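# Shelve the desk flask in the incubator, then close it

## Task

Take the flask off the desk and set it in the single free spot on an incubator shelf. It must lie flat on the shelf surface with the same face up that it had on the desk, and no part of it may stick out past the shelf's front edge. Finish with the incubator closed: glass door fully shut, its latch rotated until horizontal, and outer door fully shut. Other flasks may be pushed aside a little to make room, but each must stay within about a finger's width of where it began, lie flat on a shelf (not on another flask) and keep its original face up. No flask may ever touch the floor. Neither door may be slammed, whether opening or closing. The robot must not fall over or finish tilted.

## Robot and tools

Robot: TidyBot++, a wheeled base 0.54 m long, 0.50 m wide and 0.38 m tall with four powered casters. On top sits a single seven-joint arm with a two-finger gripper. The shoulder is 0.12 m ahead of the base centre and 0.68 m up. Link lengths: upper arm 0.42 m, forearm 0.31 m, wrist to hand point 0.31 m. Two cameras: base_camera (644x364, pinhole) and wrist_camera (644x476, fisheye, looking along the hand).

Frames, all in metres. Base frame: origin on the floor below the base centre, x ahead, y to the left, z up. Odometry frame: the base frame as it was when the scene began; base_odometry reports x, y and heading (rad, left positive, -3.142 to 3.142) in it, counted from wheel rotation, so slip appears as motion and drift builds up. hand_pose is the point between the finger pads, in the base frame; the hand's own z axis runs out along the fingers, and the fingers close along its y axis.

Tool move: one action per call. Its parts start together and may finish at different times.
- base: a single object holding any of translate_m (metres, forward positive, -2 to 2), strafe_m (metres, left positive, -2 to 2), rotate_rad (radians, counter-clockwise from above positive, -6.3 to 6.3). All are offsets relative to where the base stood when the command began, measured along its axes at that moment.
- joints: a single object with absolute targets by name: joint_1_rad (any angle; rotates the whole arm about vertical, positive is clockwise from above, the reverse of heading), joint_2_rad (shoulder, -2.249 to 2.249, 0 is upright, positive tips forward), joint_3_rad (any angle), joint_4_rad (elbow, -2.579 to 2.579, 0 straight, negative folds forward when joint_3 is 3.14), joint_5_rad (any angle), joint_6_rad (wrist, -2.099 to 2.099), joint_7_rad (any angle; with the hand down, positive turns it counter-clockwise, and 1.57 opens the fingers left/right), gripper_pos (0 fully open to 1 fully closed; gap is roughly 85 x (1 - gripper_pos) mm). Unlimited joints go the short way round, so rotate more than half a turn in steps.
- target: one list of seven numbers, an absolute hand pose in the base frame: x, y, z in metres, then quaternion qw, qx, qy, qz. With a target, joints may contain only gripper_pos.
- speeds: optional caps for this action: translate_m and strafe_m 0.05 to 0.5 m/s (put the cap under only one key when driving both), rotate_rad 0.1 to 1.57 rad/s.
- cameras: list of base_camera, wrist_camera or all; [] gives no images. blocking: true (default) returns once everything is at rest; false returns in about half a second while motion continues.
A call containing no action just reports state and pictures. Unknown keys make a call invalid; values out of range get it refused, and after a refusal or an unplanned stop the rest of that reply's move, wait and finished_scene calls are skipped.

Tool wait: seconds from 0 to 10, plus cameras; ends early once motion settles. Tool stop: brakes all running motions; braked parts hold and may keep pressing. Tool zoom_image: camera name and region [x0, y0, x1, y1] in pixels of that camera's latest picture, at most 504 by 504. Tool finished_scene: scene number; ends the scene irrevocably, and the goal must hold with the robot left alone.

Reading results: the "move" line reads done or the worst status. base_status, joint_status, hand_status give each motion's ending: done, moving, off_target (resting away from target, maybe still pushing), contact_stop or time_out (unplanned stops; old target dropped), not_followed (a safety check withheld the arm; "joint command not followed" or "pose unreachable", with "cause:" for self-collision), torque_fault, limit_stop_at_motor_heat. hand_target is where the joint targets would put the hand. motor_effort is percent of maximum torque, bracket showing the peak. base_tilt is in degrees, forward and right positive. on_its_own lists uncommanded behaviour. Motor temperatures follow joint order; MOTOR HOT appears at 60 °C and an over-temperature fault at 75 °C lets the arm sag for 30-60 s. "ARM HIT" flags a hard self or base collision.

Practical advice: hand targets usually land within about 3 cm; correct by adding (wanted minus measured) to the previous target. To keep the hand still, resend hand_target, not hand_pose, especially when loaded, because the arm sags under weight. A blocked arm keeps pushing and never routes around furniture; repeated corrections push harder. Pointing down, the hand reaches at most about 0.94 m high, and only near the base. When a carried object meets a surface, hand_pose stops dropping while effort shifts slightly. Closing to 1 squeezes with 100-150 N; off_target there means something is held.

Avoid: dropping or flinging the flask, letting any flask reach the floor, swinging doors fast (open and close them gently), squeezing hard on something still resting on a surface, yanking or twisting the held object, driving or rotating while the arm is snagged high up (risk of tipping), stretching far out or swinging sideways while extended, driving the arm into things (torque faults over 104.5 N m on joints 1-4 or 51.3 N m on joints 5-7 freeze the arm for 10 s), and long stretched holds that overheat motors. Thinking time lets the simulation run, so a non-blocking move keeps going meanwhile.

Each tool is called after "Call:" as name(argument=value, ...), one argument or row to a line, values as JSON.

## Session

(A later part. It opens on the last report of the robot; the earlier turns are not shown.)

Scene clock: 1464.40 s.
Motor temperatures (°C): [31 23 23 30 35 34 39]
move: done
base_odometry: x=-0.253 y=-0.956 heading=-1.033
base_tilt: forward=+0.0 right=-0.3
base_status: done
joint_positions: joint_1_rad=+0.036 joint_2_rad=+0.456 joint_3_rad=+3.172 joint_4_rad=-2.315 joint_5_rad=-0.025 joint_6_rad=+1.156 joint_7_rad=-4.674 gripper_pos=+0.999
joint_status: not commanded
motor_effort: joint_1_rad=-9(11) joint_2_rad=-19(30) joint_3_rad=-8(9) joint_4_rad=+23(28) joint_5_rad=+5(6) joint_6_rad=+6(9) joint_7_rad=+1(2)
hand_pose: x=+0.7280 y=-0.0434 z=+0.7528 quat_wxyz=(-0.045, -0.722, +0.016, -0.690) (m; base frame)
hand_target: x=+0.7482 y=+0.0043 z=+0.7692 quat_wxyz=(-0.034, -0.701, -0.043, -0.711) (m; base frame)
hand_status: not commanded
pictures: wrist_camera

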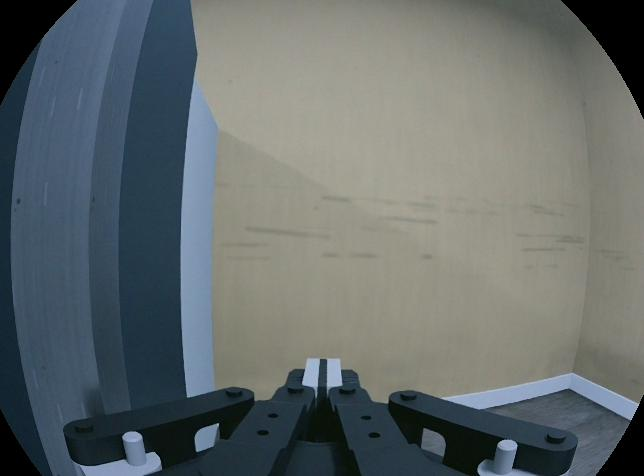

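Call:
move(
  base={"strafe_m": -0.07},
  speeds={"strafe_m": 0.06},
  cameras=[],
)

Call:
move(
  base={"translate_m": -0.05},
  speeds={"translate_m": 0.06},
  cameras=["wrist_camera"],
)

Scene clock: 1476.87 s.
Motor temperatures (°C): [31 23 23 30 35 34 39]
move: done
base_odometry: x=-0.313 y=-0.992 heading=-1.033
base_tilt: forward=+0.0 right=-0.3
base_status: done
joint_positions: joint_1_rad=+0.010 joint_2_rad=+0.477 joint_3_rad=+3.163 joint_4_rad=-2.272 joint_5_rad=-0.025 joint_6_rad=+1.156 joint_7_rad=-4.674 gripper_pos=+0.999
joint_status: not commanded
motor_effort: joint_1_rad=+0(7) joint_2_rad=-29(29) joint_3_rad=-1(5) joint_4_rad=+12(22) joint_5_rad=+1(3) joint_6_rad=+9(10) joint_7_rad=+1(1)
hand_pose: x=+0.7432 y=-0.0234 z=+0.7582 quat_wxyz=(-0.032, -0.715, +0.005, -0.698) (m; base frame)
hand_target: x=+0.7482 y=+0.0043 z=+0.7692 quat_wxyz=(-0.034, -0.701, -0.043, -0.711) (m; base frame)
hand_status: not commanded
pictures: none
No camera images: "cameras" was empty.

Scene clock: 1478.17 s.
Motor temperatures (°C): [31 23 23 30 35 34 39]
move: done
base_odometry: x=-0.338 y=-0.949 heading=-1.033
base_tilt: forward=+0.0 right=-0.3
base_status: done
joint_positions: joint_1_rad=+0.010 joint_2_rad=+0.479 joint_3_rad=+3.163 joint_4_rad=-2.271 joint_5_rad=-0.025 joint_6_rad=+1.156 joint_7_rad=-4.674 gripper_pos=+0.999
joint_status: not commanded
motor_effort: joint_1_rad=+0(1) joint_2_rad=-29(31) joint_3_rad=-1(2) joint_4_rad=+12(14) joint_5_rad=+0(1) joint_6_rad=+9(10) joint_7_rad=+0(1)
hand_pose: x=+0.7440 y=-0.0232 z=+0.7572 quat_wxyz=(-0.032, -0.715, +0.004, -0.698) (m; base frame)
hand_target: x=+0.7482 y=+0.0043 z=+0.7692 quat_wxyz=(-0.034, -0.701, -0.043, -0.711) (m; base frame)
hand_status: not commanded
pictures: wrist_camera

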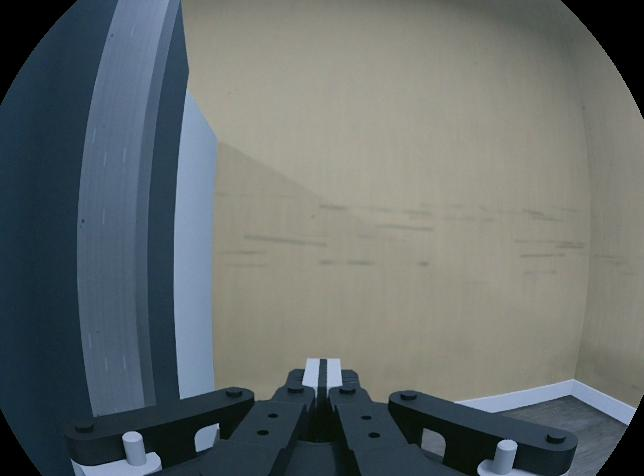

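Call:
move(
  base={"translate_m": 0.02},
  speeds={"translate_m": 0.06},
  cameras=[],
)

Call:
move(
  base={"strafe_m": 0.1},
  speeds={"strafe_m": 0.06},
  cameras=["wrist_camera"],
)

Scene clock: 1487.60 s.
Motor temperatures (°C): [31 23 23 30 35 34 39]
move: done
base_odometry: x=-0.328 y=-0.966 heading=-1.033
base_tilt: forward=+0.1 right=-0.4
base_status: done
joint_positions: joint_1_rad=+0.010 joint_2_rad=+0.481 joint_3_rad=+3.163 joint_4_rad=-2.269 joint_5_rad=-0.025 joint_6_rad=+1.156 joint_7_rad=-4.674 gripper_pos=+0.999
joint_status: not commanded
motor_effort: joint_1_rad=-1(1) joint_2_rad=-29(31) joint_3_rad=-1(2) joint_4_rad=+12(13) joint_5_rad=+1(1) joint_6_rad=+9(9) joint_7_rad=+1(1)
hand_pose: x=+0.7445 y=-0.0231 z=+0.7568 quat_wxyz=(-0.032, -0.715, +0.004, -0.698) (m; base frame)
hand_target: x=+0.7482 y=+0.0043 z=+0.7692 quat_wxyz=(-0.034, -0.701, -0.043, -0.711) (m; base frame)
hand_status: not commanded
pictures: none
No camera images: "cameras" was empty.

Scene clock: 1490.17 s.
Motor temperatures (°C): [31 23 23 30 35 34 39]
move: done
base_odometry: x=-0.243 y=-0.915 heading=-1.033
base_tilt: forward=+0.0 right=-0.3
base_status: done
joint_positions: joint_1_rad=+0.030 joint_2_rad=+0.467 joint_3_rad=+3.177 joint_4_rad=-2.297 joint_5_rad=-0.025 joint_6_rad=+1.156 joint_7_rad=-4.674 gripper_pos=+0.999
joint_status: not commanded
motor_effort: joint_1_rad=-3(12) joint_2_rad=-28(30) joint_3_rad=-3(10) joint_4_rad=+15(23) joint_5_rad=+2(8) joint_6_rad=+9(10) joint_7_rad=+1(1)
hand_pose: x=+0.7344 y=-0.0422 z=+0.7540 quat_wxyz=(-0.045, -0.720, +0.014, -0.693) (m; base frame)
hand_target: x=+0.7482 y=+0.0043 z=+0.7692 quat_wxyz=(-0.034, -0.701, -0.043, -0.711) (m; base frame)
hand_status: not commanded
pictures: wrist_camera

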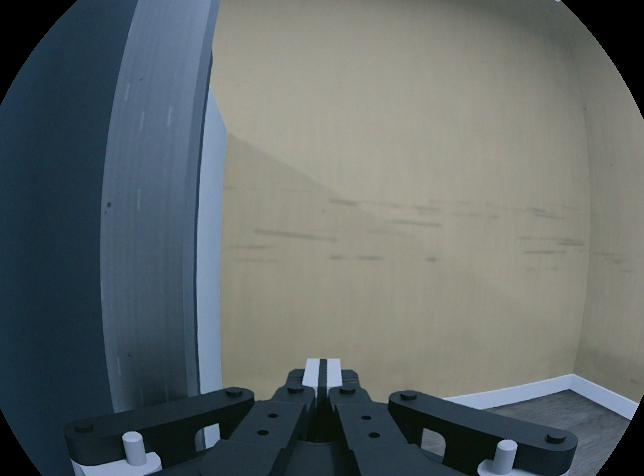

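Call:
move(
  base={"strafe_m": 0.1, "translate_m": 0.01},
  speeds={"strafe_m": 0.06},
  cameras=["wrist_camera"],
)

Scene clock: 1497.97 s.
Motor temperatures (°C): [31 23 23 30 35 34 39]
move: done
base_odometry: x=-0.152 y=-0.872 heading=-1.033
base_tilt: forward=+0.1 right=-0.3
base_status: done
joint_positions: joint_1_rad=+0.004 joint_2_rad=+0.480 joint_3_rad=+3.158 joint_4_rad=-2.259 joint_5_rad=-0.024 joint_6_rad=+1.160 joint_7_rad=-4.674 gripper_pos=+0.999
joint_status: not commanded
motor_effort: joint_1_rad=-1(9) joint_2_rad=-29(30) joint_3_rad=-1(9) joint_4_rad=+13(28) joint_5_rad=+0(5) joint_6_rad=+9(10) joint_7_rad=+1(2)
hand_pose: x=+0.7478 y=-0.0163 z=+0.7636 quat_wxyz=(-0.027, -0.710, +0.001, -0.704) (m; base frame)
hand_target: x=+0.7482 y=+0.0043 z=+0.7692 quat_wxyz=(-0.034, -0.701, -0.043, -0.711) (m; base frame)
hand_status: not commanded
pictures: wrist_camera

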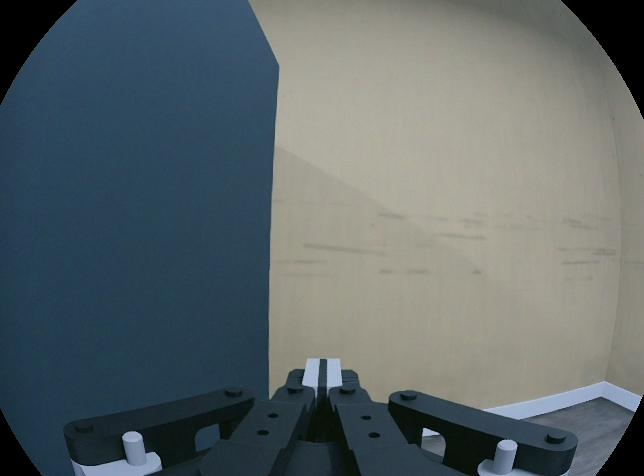

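Call:
wait(
  seconds=1,
  cameras=["wrist_camera"],
)

Scene clock: 1502.13 s.
Motor temperatures (°C): [31 23 23 30 35 34 39]
base_odometry: x=-0.152 y=-0.872 heading=-1.033
base_tilt: forward=+0.0 right=-0.3
base_status: done
joint_positions: joint_1_rad=+0.004 joint_2_rad=+0.480 joint_3_rad=+3.158 joint_4_rad=-2.259 joint_5_rad=-0.024 joint_6_rad=+1.160 joint_7_rad=-4.674 gripper_pos=+0.999
joint_status: not commanded
motor_effort: joint_1_rad=+0(9) joint_2_rad=-29(30) joint_3_rad=-1(9) joint_4_rad=+12(28) joint_5_rad=+0(5) joint_6_rad=+9(10) joint_7_rad=+0(2)
hand_pose: x=+0.7478 y=-0.0163 z=+0.7636 quat_wxyz=(-0.027, -0.710, +0.001, -0.704) (m; base frame)
hand_target: x=+0.7482 y=+0.0043 z=+0.7692 quat_wxyz=(-0.034, -0.701, -0.043, -0.711) (m; base frame)
hand_status: not commanded
wait: 1.00 s; at rest from the start
pictures: wrist_camera

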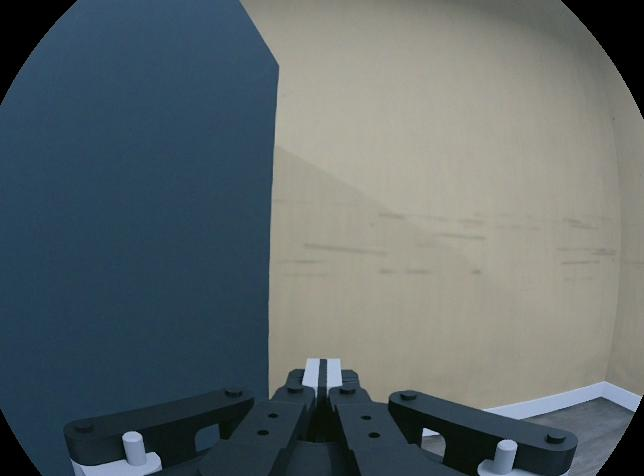

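Call:
move(
  base={"strafe_m": 0.12},
  speeds={"strafe_m": 0.06},
  cameras=["wrist_camera"],
)

Scene clock: 1518.10 s.
Motor temperatures (°C): [31 23 23 30 35 33 39]
move: done
base_odometry: x=-0.048 y=-0.811 heading=-1.033
base_tilt: forward=+0.0 right=-0.3
base_status: done
joint_positions: joint_1_rad=+0.004 joint_2_rad=+0.480 joint_3_rad=+3.158 joint_4_rad=-2.259 joint_5_rad=-0.024 joint_6_rad=+1.160 joint_7_rad=-4.674 gripper_pos=+0.999
joint_status: not commanded
motor_effort: joint_1_rad=+0(5) joint_2_rad=-29(30) joint_3_rad=-1(4) joint_4_rad=+11(14) joint_5_rad=+0(3) joint_6_rad=+9(10) joint_7_rad=+0(1)
hand_pose: x=+0.7478 y=-0.0162 z=+0.7635 quat_wxyz=(-0.027, -0.710, +0.001, -0.704) (m; base frame)
hand_target: x=+0.7482 y=+0.0043 z=+0.7692 quat_wxyz=(-0.034, -0.701, -0.043, -0.711) (m; base frame)
hand_status: not commanded
pictures: wrist_camera

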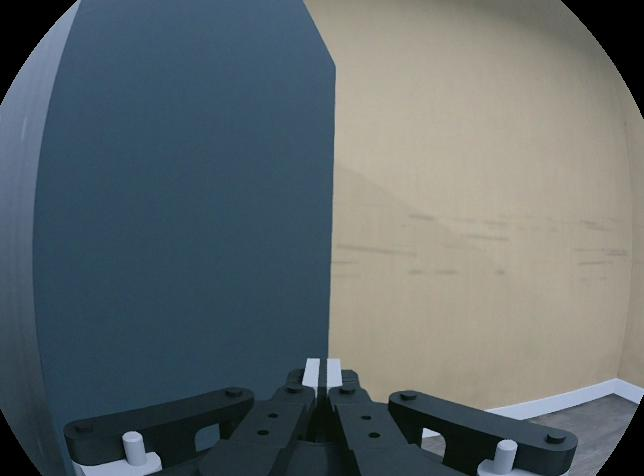

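Call:
move(
  base={"strafe_m": 0.12, "translate_m": 0.02},
  speeds={"strafe_m": 0.06},
  cameras=[],
)

Call:
move(
  base={"strafe_m": 0.1, "translate_m": 0.03},
  speeds={"strafe_m": 0.06},
  cameras=["wrist_camera"],
)

Scene clock: 1532.37 s.
Motor temperatures (°C): [31 23 23 30 35 33 39]
move: done
base_odometry: x=+0.065 y=-0.766 heading=-1.033
base_tilt: forward=+0.1 right=-0.3
base_status: done
joint_positions: joint_1_rad=+0.003 joint_2_rad=+0.480 joint_3_rad=+3.157 joint_4_rad=-2.259 joint_5_rad=-0.024 joint_6_rad=+1.160 joint_7_rad=-4.674 gripper_pos=+0.999
joint_status: not commanded
motor_effort: joint_1_rad=-1(5) joint_2_rad=-29(30) joint_3_rad=-1(5) joint_4_rad=+12(13) joint_5_rad=+0(3) joint_6_rad=+9(9) joint_7_rad=+0(1)
hand_pose: x=+0.7477 y=-0.0157 z=+0.7634 quat_wxyz=(-0.027, -0.710, +0.001, -0.704) (m; base frame)
hand_target: x=+0.7482 y=+0.0043 z=+0.7692 quat_wxyz=(-0.034, -0.701, -0.043, -0.711) (m; base frame)
hand_status: not commanded
pictures: none
No camera images: "cameras" was empty.

Scene clock: 1534.60 s.
Motor temperatures (°C): [31 23 23 30 35 33 39]
move: done
base_odometry: x=+0.166 y=-0.741 heading=-1.032
base_tilt: forward=+0.1 right=-0.3
base_status: done
joint_positions: joint_1_rad=+0.003 joint_2_rad=+0.480 joint_3_rad=+3.157 joint_4_rad=-2.259 joint_5_rad=-0.024 joint_6_rad=+1.160 joint_7_rad=-4.674 gripper_pos=+0.999
joint_status: not commanded
motor_effort: joint_1_rad=+0(6) joint_2_rad=-29(30) joint_3_rad=-1(6) joint_4_rad=+12(15) joint_5_rad=+1(4) joint_6_rad=+9(10) joint_7_rad=+1(1)
hand_pose: x=+0.7477 y=-0.0156 z=+0.7632 quat_wxyz=(-0.027, -0.710, +0.001, -0.704) (m; base frame)
hand_target: x=+0.7482 y=+0.0043 z=+0.7692 quat_wxyz=(-0.034, -0.701, -0.043, -0.711) (m; base frame)
hand_status: not commanded
pictures: wrist_camera

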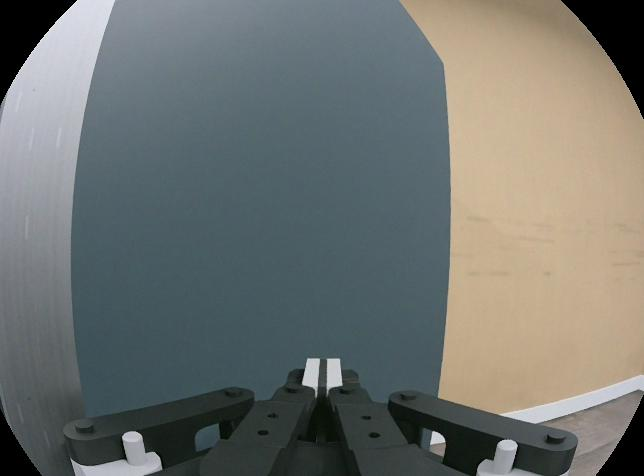

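Call:
move(
  base={"strafe_m": 0.06, "translate_m": 0.12},
  speeds={"translate_m": 0.06},
  cameras=[],
)

Call:
move(
  base={"strafe_m": 0.05, "translate_m": 0.1},
  speeds={"translate_m": 0.06},
  cameras=["wrist_camera"],
)

Scene clock: 1544.73 s.
Motor temperatures (°C): [31 23 23 30 35 33 39]
move: done
base_odometry: x=+0.279 y=-0.813 heading=-1.032
base_tilt: forward=+0.0 right=-0.4
base_status: done
joint_positions: joint_1_rad=+0.004 joint_2_rad=+0.481 joint_3_rad=+3.157 joint_4_rad=-2.259 joint_5_rad=-0.024 joint_6_rad=+1.160 joint_7_rad=-4.674 gripper_pos=+0.999
joint_status: not commanded
motor_effort: joint_1_rad=+0(4) joint_2_rad=-29(31) joint_3_rad=-1(4) joint_4_rad=+12(14) joint_5_rad=+0(2) joint_6_rad=+9(9) joint_7_rad=+1(1)
hand_pose: x=+0.7477 y=-0.0161 z=+0.7624 quat_wxyz=(-0.027, -0.710, +0.001, -0.703) (m; base frame)
hand_target: x=+0.7482 y=+0.0043 z=+0.7692 quat_wxyz=(-0.034, -0.701, -0.043, -0.711) (m; base frame)
hand_status: not commanded
pictures: none
No camera images: "cameras" was empty.

Scene clock: 1547.07 s.
Motor temperatures (°C): [31 23 23 30 35 33 39]
move: done
base_odometry: x=+0.374 y=-0.873 heading=-1.032
base_tilt: forward=+0.1 right=-0.3
base_status: done
joint_positions: joint_1_rad=+0.006 joint_2_rad=+0.482 joint_3_rad=+3.157 joint_4_rad=-2.261 joint_5_rad=-0.024 joint_6_rad=+1.160 joint_7_rad=-4.674 gripper_pos=+0.999
joint_status: not commanded
motor_effort: joint_1_rad=-1(4) joint_2_rad=-29(31) joint_3_rad=-1(5) joint_4_rad=+12(14) joint_5_rad=+0(3) joint_6_rad=+9(10) joint_7_rad=+0(1)
hand_pose: x=+0.7473 y=-0.0175 z=+0.7611 quat_wxyz=(-0.028, -0.711, +0.002, -0.702) (m; base frame)
hand_target: x=+0.7482 y=+0.0043 z=+0.7692 quat_wxyz=(-0.034, -0.701, -0.043, -0.711) (m; base frame)
hand_status: not commanded
pictures: wrist_camera

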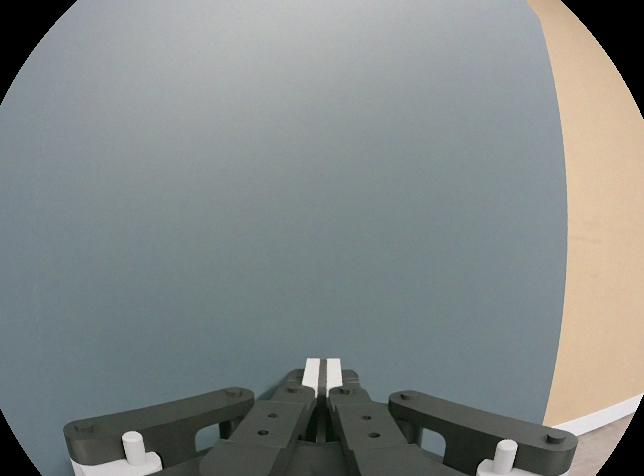

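Call:
move(
  base={"strafe_m": 0.1, "translate_m": 0.08},
  speeds={"translate_m": 0.05},
  cameras=[],
)

Call:
move(
  base={"strafe_m": 0.02, "translate_m": 0.06},
  speeds={"translate_m": 0.05},
  cameras=["wrist_camera"],
)

Scene clock: 1557.00 s.
Motor temperatures (°C): [31 23 23 30 35 33 39]
move: done
base_odometry: x=+0.501 y=-0.890 heading=-1.032
base_tilt: forward=+0.0 right=-0.2
base_status: done
joint_positions: joint_1_rad=+0.006 joint_2_rad=+0.482 joint_3_rad=+3.157 joint_4_rad=-2.262 joint_5_rad=-0.024 joint_6_rad=+1.160 joint_7_rad=-4.674 gripper_pos=+0.999
joint_status: not commanded
motor_effort: joint_1_rad=+0(6) joint_2_rad=-29(31) joint_3_rad=-1(5) joint_4_rad=+12(15) joint_5_rad=+0(4) joint_6_rad=+9(9) joint_7_rad=+1(1)
hand_pose: x=+0.7470 y=-0.0176 z=+0.7606 quat_wxyz=(-0.028, -0.712, +0.002, -0.702) (m; base frame)
hand_target: x=+0.7482 y=+0.0043 z=+0.7692 quat_wxyz=(-0.034, -0.701, -0.043, -0.711) (m; base frame)
hand_status: not commanded
pictures: none
No camera images: "cameras" was empty.

Scene clock: 1558.73 s.
Motor temperatures (°C): [31 23 23 30 35 33 39]
move: done
base_odometry: x=+0.549 y=-0.932 heading=-1.032
base_tilt: forward=+0.0 right=-0.3
base_status: done
joint_positions: joint_1_rad=+0.006 joint_2_rad=+0.483 joint_3_rad=+3.157 joint_4_rad=-2.263 joint_5_rad=-0.024 joint_6_rad=+1.160 joint_7_rad=-4.674 gripper_pos=+0.999
joint_status: not commanded
motor_effort: joint_1_rad=-1(2) joint_2_rad=-29(31) joint_3_rad=-1(3) joint_4_rad=+12(17) joint_5_rad=+0(2) joint_6_rad=+9(10) joint_7_rad=+1(1)
hand_pose: x=+0.7468 y=-0.0175 z=+0.7597 quat_wxyz=(-0.028, -0.712, +0.002, -0.701) (m; base frame)
hand_target: x=+0.7482 y=+0.0043 z=+0.7692 quat_wxyz=(-0.034, -0.701, -0.043, -0.711) (m; base frame)
hand_status: not commanded
pictures: wrist_camera

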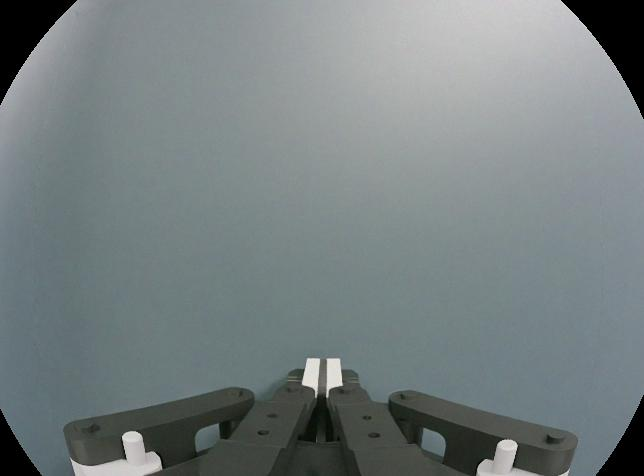

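Call:
move(
  base={"translate_m": 0.025},
  speeds={"translate_m": 0.05},
  cameras=[],
)

Call:
move(
  base={"translate_m": 0.02},
  speeds={"translate_m": 0.05},
  cameras=["wrist_camera"],
)

Scene clock: 1564.57 s.
Motor temperatures (°C): [31 23 23 30 35 33 39]
move: done
base_odometry: x=+0.562 y=-0.953 heading=-1.032
base_tilt: forward=+0.1 right=-0.4
base_status: done
joint_positions: joint_1_rad=+0.006 joint_2_rad=+0.485 joint_3_rad=+3.157 joint_4_rad=-2.262 joint_5_rad=-0.024 joint_6_rad=+1.161 joint_7_rad=-4.674 gripper_pos=+0.999
joint_status: not commanded
motor_effort: joint_1_rad=-1(2) joint_2_rad=-29(32) joint_3_rad=-1(2) joint_4_rad=+12(17) joint_5_rad=+0(1) joint_6_rad=+9(9) joint_7_rad=+0(1)
hand_pose: x=+0.7470 y=-0.0175 z=+0.7588 quat_wxyz=(-0.028, -0.713, +0.002, -0.701) (m; base frame)
hand_target: x=+0.7482 y=+0.0043 z=+0.7692 quat_wxyz=(-0.034, -0.701, -0.043, -0.711) (m; base frame)
hand_status: not commanded
pictures: none
No camera images: "cameras" was empty.

Scene clock: 1565.43 s.
Motor temperatures (°C): [31 23 23 30 35 33 39]
move: done
base_odometry: x=+0.572 y=-0.970 heading=-1.031
base_tilt: forward=+0.1 right=-0.3
base_status: done
joint_positions: joint_1_rad=+0.006 joint_2_rad=+0.484 joint_3_rad=+3.157 joint_4_rad=-2.264 joint_5_rad=-0.024 joint_6_rad=+1.161 joint_7_rad=-4.674 gripper_pos=+0.999
joint_status: not commanded
motor_effort: joint_1_rad=-1(1) joint_2_rad=-29(32) joint_3_rad=-1(2) joint_4_rad=+12(15) joint_5_rad=+1(1) joint_6_rad=+9(10) joint_7_rad=+0(1)
hand_pose: x=+0.7466 y=-0.0175 z=+0.7588 quat_wxyz=(-0.028, -0.713, +0.002, -0.701) (m; base frame)
hand_target: x=+0.7482 y=+0.0043 z=+0.7692 quat_wxyz=(-0.034, -0.701, -0.043, -0.711) (m; base frame)
hand_status: not commanded
pictures: wrist_camera

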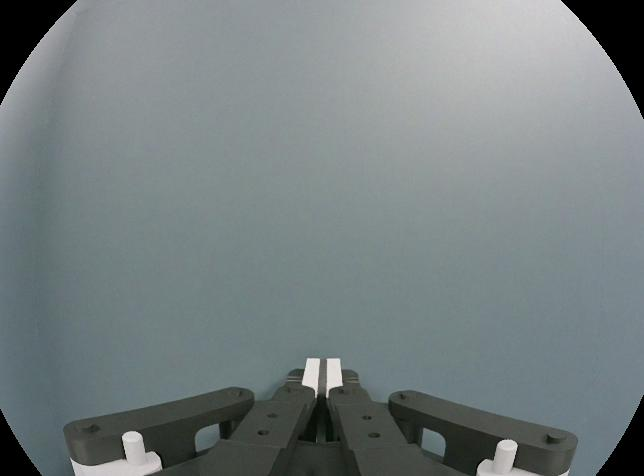

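Call:
move(
  base={"translate_m": 0.02},
  speeds={"translate_m": 0.05},
  cameras=[],
)

Call:
move(
  base={"translate_m": 0.02},
  speeds={"translate_m": 0.05},
  cameras=[],
)

Call:
move(
  base={"translate_m": 0.02},
  speeds={"translate_m": 0.05},
  cameras=["wrist_camera"],
)

Scene clock: 1573.10 s.
Motor temperatures (°C): [31 23 23 30 35 33 39]
move: done
base_odometry: x=+0.583 y=-0.987 heading=-1.031
base_tilt: forward=+0.1 right=-0.3
base_status: done
joint_positions: joint_1_rad=+0.006 joint_2_rad=+0.485 joint_3_rad=+3.157 joint_4_rad=-2.263 joint_5_rad=-0.024 joint_6_rad=+1.161 joint_7_rad=-4.674 gripper_pos=+0.999
joint_status: not commanded
motor_effort: joint_1_rad=+0(1) joint_2_rad=-29(32) joint_3_rad=-1(2) joint_4_rad=+12(18) joint_5_rad=+0(1) joint_6_rad=+9(9) joint_7_rad=+0(1)
hand_pose: x=+0.7467 y=-0.0175 z=+0.7588 quat_wxyz=(-0.028, -0.713, +0.002, -0.701) (m; base frame)
hand_target: x=+0.7482 y=+0.0043 z=+0.7692 quat_wxyz=(-0.034, -0.701, -0.043, -0.711) (m; base frame)
hand_status: not commanded
pictures: none
No camera images: "cameras" was empty.

Scene clock: 1573.97 s.
Motor temperatures (°C): [31 23 23 30 35 33 39]
move: done
base_odometry: x=+0.593 y=-1.004 heading=-1.031
base_tilt: forward=+0.0 right=-0.3
base_status: done
joint_positions: joint_1_rad=+0.006 joint_2_rad=+0.485 joint_3_rad=+3.157 joint_4_rad=-2.263 joint_5_rad=-0.024 joint_6_rad=+1.161 joint_7_rad=-4.674 gripper_pos=+0.999
joint_status: not commanded
motor_effort: joint_1_rad=+0(2) joint_2_rad=-29(32) joint_3_rad=-1(2) joint_4_rad=+12(13) joint_5_rad=+0(1) joint_6_rad=+9(10) joint_7_rad=+0(1)
hand_pose: x=+0.7467 y=-0.0175 z=+0.7586 quat_wxyz=(-0.028, -0.713, +0.002, -0.701) (m; base frame)
hand_target: x=+0.7482 y=+0.0043 z=+0.7692 quat_wxyz=(-0.034, -0.701, -0.043, -0.711) (m; base frame)
hand_status: not commanded
pictures: none
No camera images: "cameras" was empty.

Scene clock: 1574.87 s.
Motor temperatures (°C): [31 23 23 30 35 33 39]
move: done
base_odometry: x=+0.603 y=-1.021 heading=-1.031
base_tilt: forward=+0.0 right=-0.3
base_status: done
joint_positions: joint_1_rad=+0.006 joint_2_rad=+0.462 joint_3_rad=+3.157 joint_4_rad=-2.300 joint_5_rad=-0.024 joint_6_rad=+1.166 joint_7_rad=-4.674 gripper_pos=+0.999
joint_status: not commanded
motor_effort: joint_1_rad=+0(2) joint_2_rad=-24(29) joint_3_rad=+0(2) joint_4_rad=+19(21) joint_5_rad=+0(1) joint_6_rad=+7(9) joint_7_rad=+1(1)
hand_pose: x=+0.7341 y=-0.0168 z=+0.7585 quat_wxyz=(-0.027, -0.716, +0.002, -0.698) (m; base frame)
hand_target: x=+0.7482 y=+0.0043 z=+0.7692 quat_wxyz=(-0.034, -0.701, -0.043, -0.711) (m; base frame)
hand_status: not commanded
pictures: wrist_camera

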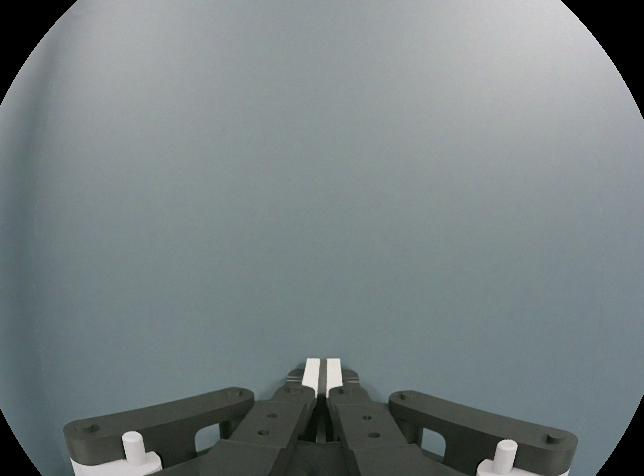

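Call:
move(
  base={"translate_m": 0.015},
  speeds={"translate_m": 0.05},
  cameras=[],
)

Call:
move(
  base={"translate_m": -0.8},
  speeds={"translate_m": 0.25},
  cameras=["wrist_camera"],
)

Scene clock: 1584.33 s.
Motor temperatures (°C): [31 23 23 30 35 33 39]
move: done
base_odometry: x=+0.611 y=-1.034 heading=-1.031
base_tilt: forward=+0.0 right=-0.3
base_status: done
joint_positions: joint_1_rad=+0.006 joint_2_rad=+0.437 joint_3_rad=+3.157 joint_4_rad=-2.340 joint_5_rad=-0.024 joint_6_rad=+1.172 joint_7_rad=-4.674 gripper_pos=+0.999
joint_status: not commanded
motor_effort: joint_1_rad=-2(3) joint_2_rad=-18(24) joint_3_rad=-2(3) joint_4_rad=+25(30) joint_5_rad=+2(3) joint_6_rad=+6(9) joint_7_rad=+1(1)
hand_pose: x=+0.7201 y=-0.0167 z=+0.7584 quat_wxyz=(-0.027, -0.719, +0.002, -0.694) (m; base frame)
hand_target: x=+0.7482 y=+0.0043 z=+0.7692 quat_wxyz=(-0.034, -0.701, -0.043, -0.711) (m; base frame)
hand_status: not commanded
pictures: none
No camera images: "cameras" was empty.

Scene clock: 1588.33 s.
Motor temperatures (°C): [31 23 23 30 35 33 39]
move: done
base_odometry: x=+0.200 y=-0.347 heading=-1.031
base_tilt: forward=+0.0 right=-0.3
base_status: done
joint_positions: joint_1_rad=+0.004 joint_2_rad=+0.489 joint_3_rad=+3.156 joint_4_rad=-2.259 joint_5_rad=-0.024 joint_6_rad=+1.172 joint_7_rad=-4.674 gripper_pos=+0.999
joint_status: not commanded
motor_effort: joint_1_rad=-1(4) joint_2_rad=-29(31) joint_3_rad=-1(4) joint_4_rad=+12(25) joint_5_rad=+0(3) joint_6_rad=+9(9) joint_7_rad=+0(1)
hand_pose: x=+0.7485 y=-0.0153 z=+0.7619 quat_wxyz=(-0.026, -0.708, +0.001, -0.705) (m; base frame)
hand_target: x=+0.7482 y=+0.0043 z=+0.7692 quat_wxyz=(-0.034, -0.701, -0.043, -0.711) (m; base frame)
hand_status: not commanded
pictures: wrist_camera

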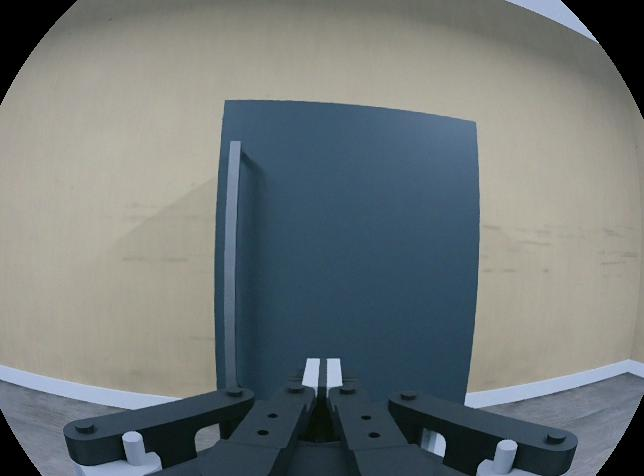

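Call:
move(
  base={"strafe_m": 0.85, "translate_m": 0.1},
  joints={"joint_1_rad": 0.6},
  cameras=["wrist_camera"],
)

Call:
zoom_image(
  camera="wrist_camera",
  region=[200, 80, 480, 400],
)

Scene clock: 1596.73 s.
Motor temperatures (°C): [31 23 23 30 35 33 39]
move: done
base_odometry: x=+0.980 y=+0.004 heading=-1.030
base_tilt: forward=+0.0 right=-0.2
base_status: done
joint_positions: joint_1_rad=+0.590 joint_2_rad=+0.489 joint_3_rad=+3.154 joint_4_rad=-2.259 joint_5_rad=-0.024 joint_6_rad=+1.172 joint_7_rad=-4.674 gripper_pos=+0.999
joint_status: all done
motor_effort: joint_1_rad=+0(5) joint_2_rad=-29(30) joint_3_rad=+0(4) joint_4_rad=+12(13) joint_5_rad=+0(2) joint_6_rad=+9(9) joint_7_rad=+1(1)
hand_pose: x=+0.6356 y=-0.3601 z=+0.7619 quat_wxyz=(-0.228, -0.678, +0.205, -0.668) (m; base frame)
hand_target: x=+0.6408 y=-0.3517 z=+0.7692 quat_wxyz=(-0.243, -0.683, +0.166, -0.669) (m; base frame)
hand_status: not commanded
pictures: wrist_camera

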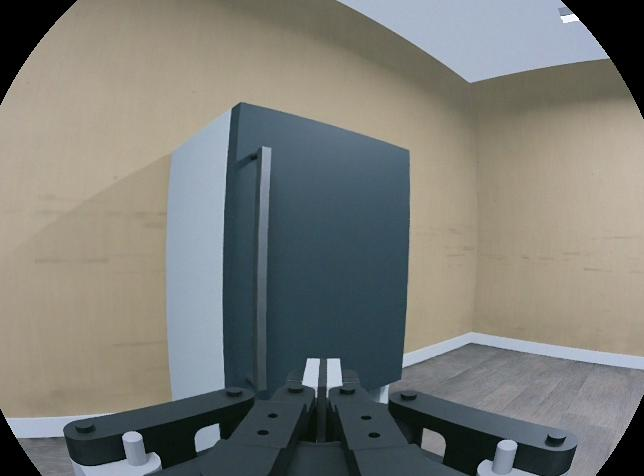

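Scaled by 1.575.

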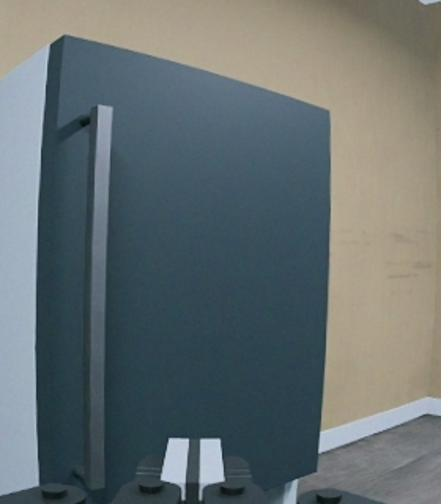

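Call:
zoom_image(
  camera="wrist_camera",
  region=[180, 90, 270, 190],
)

Call:
zoom_image(
  camera="wrist_camera",
  region=[190, 290, 260, 400],
)

Scaled by 5.040.

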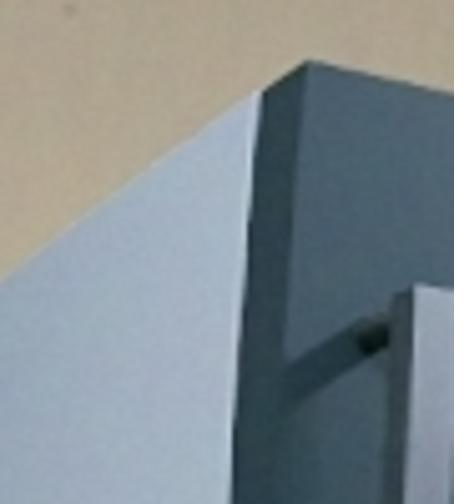

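Scaled by 4.582.

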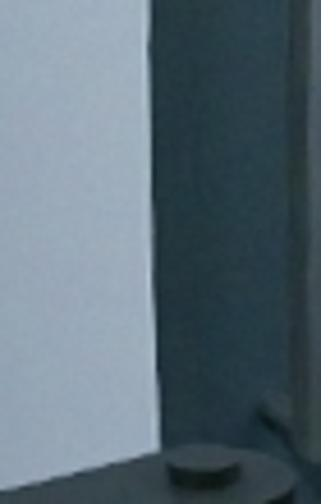

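Closed flush.

Call:
finished_scene(
  scene=1,
)

The scene is finished: the task was done.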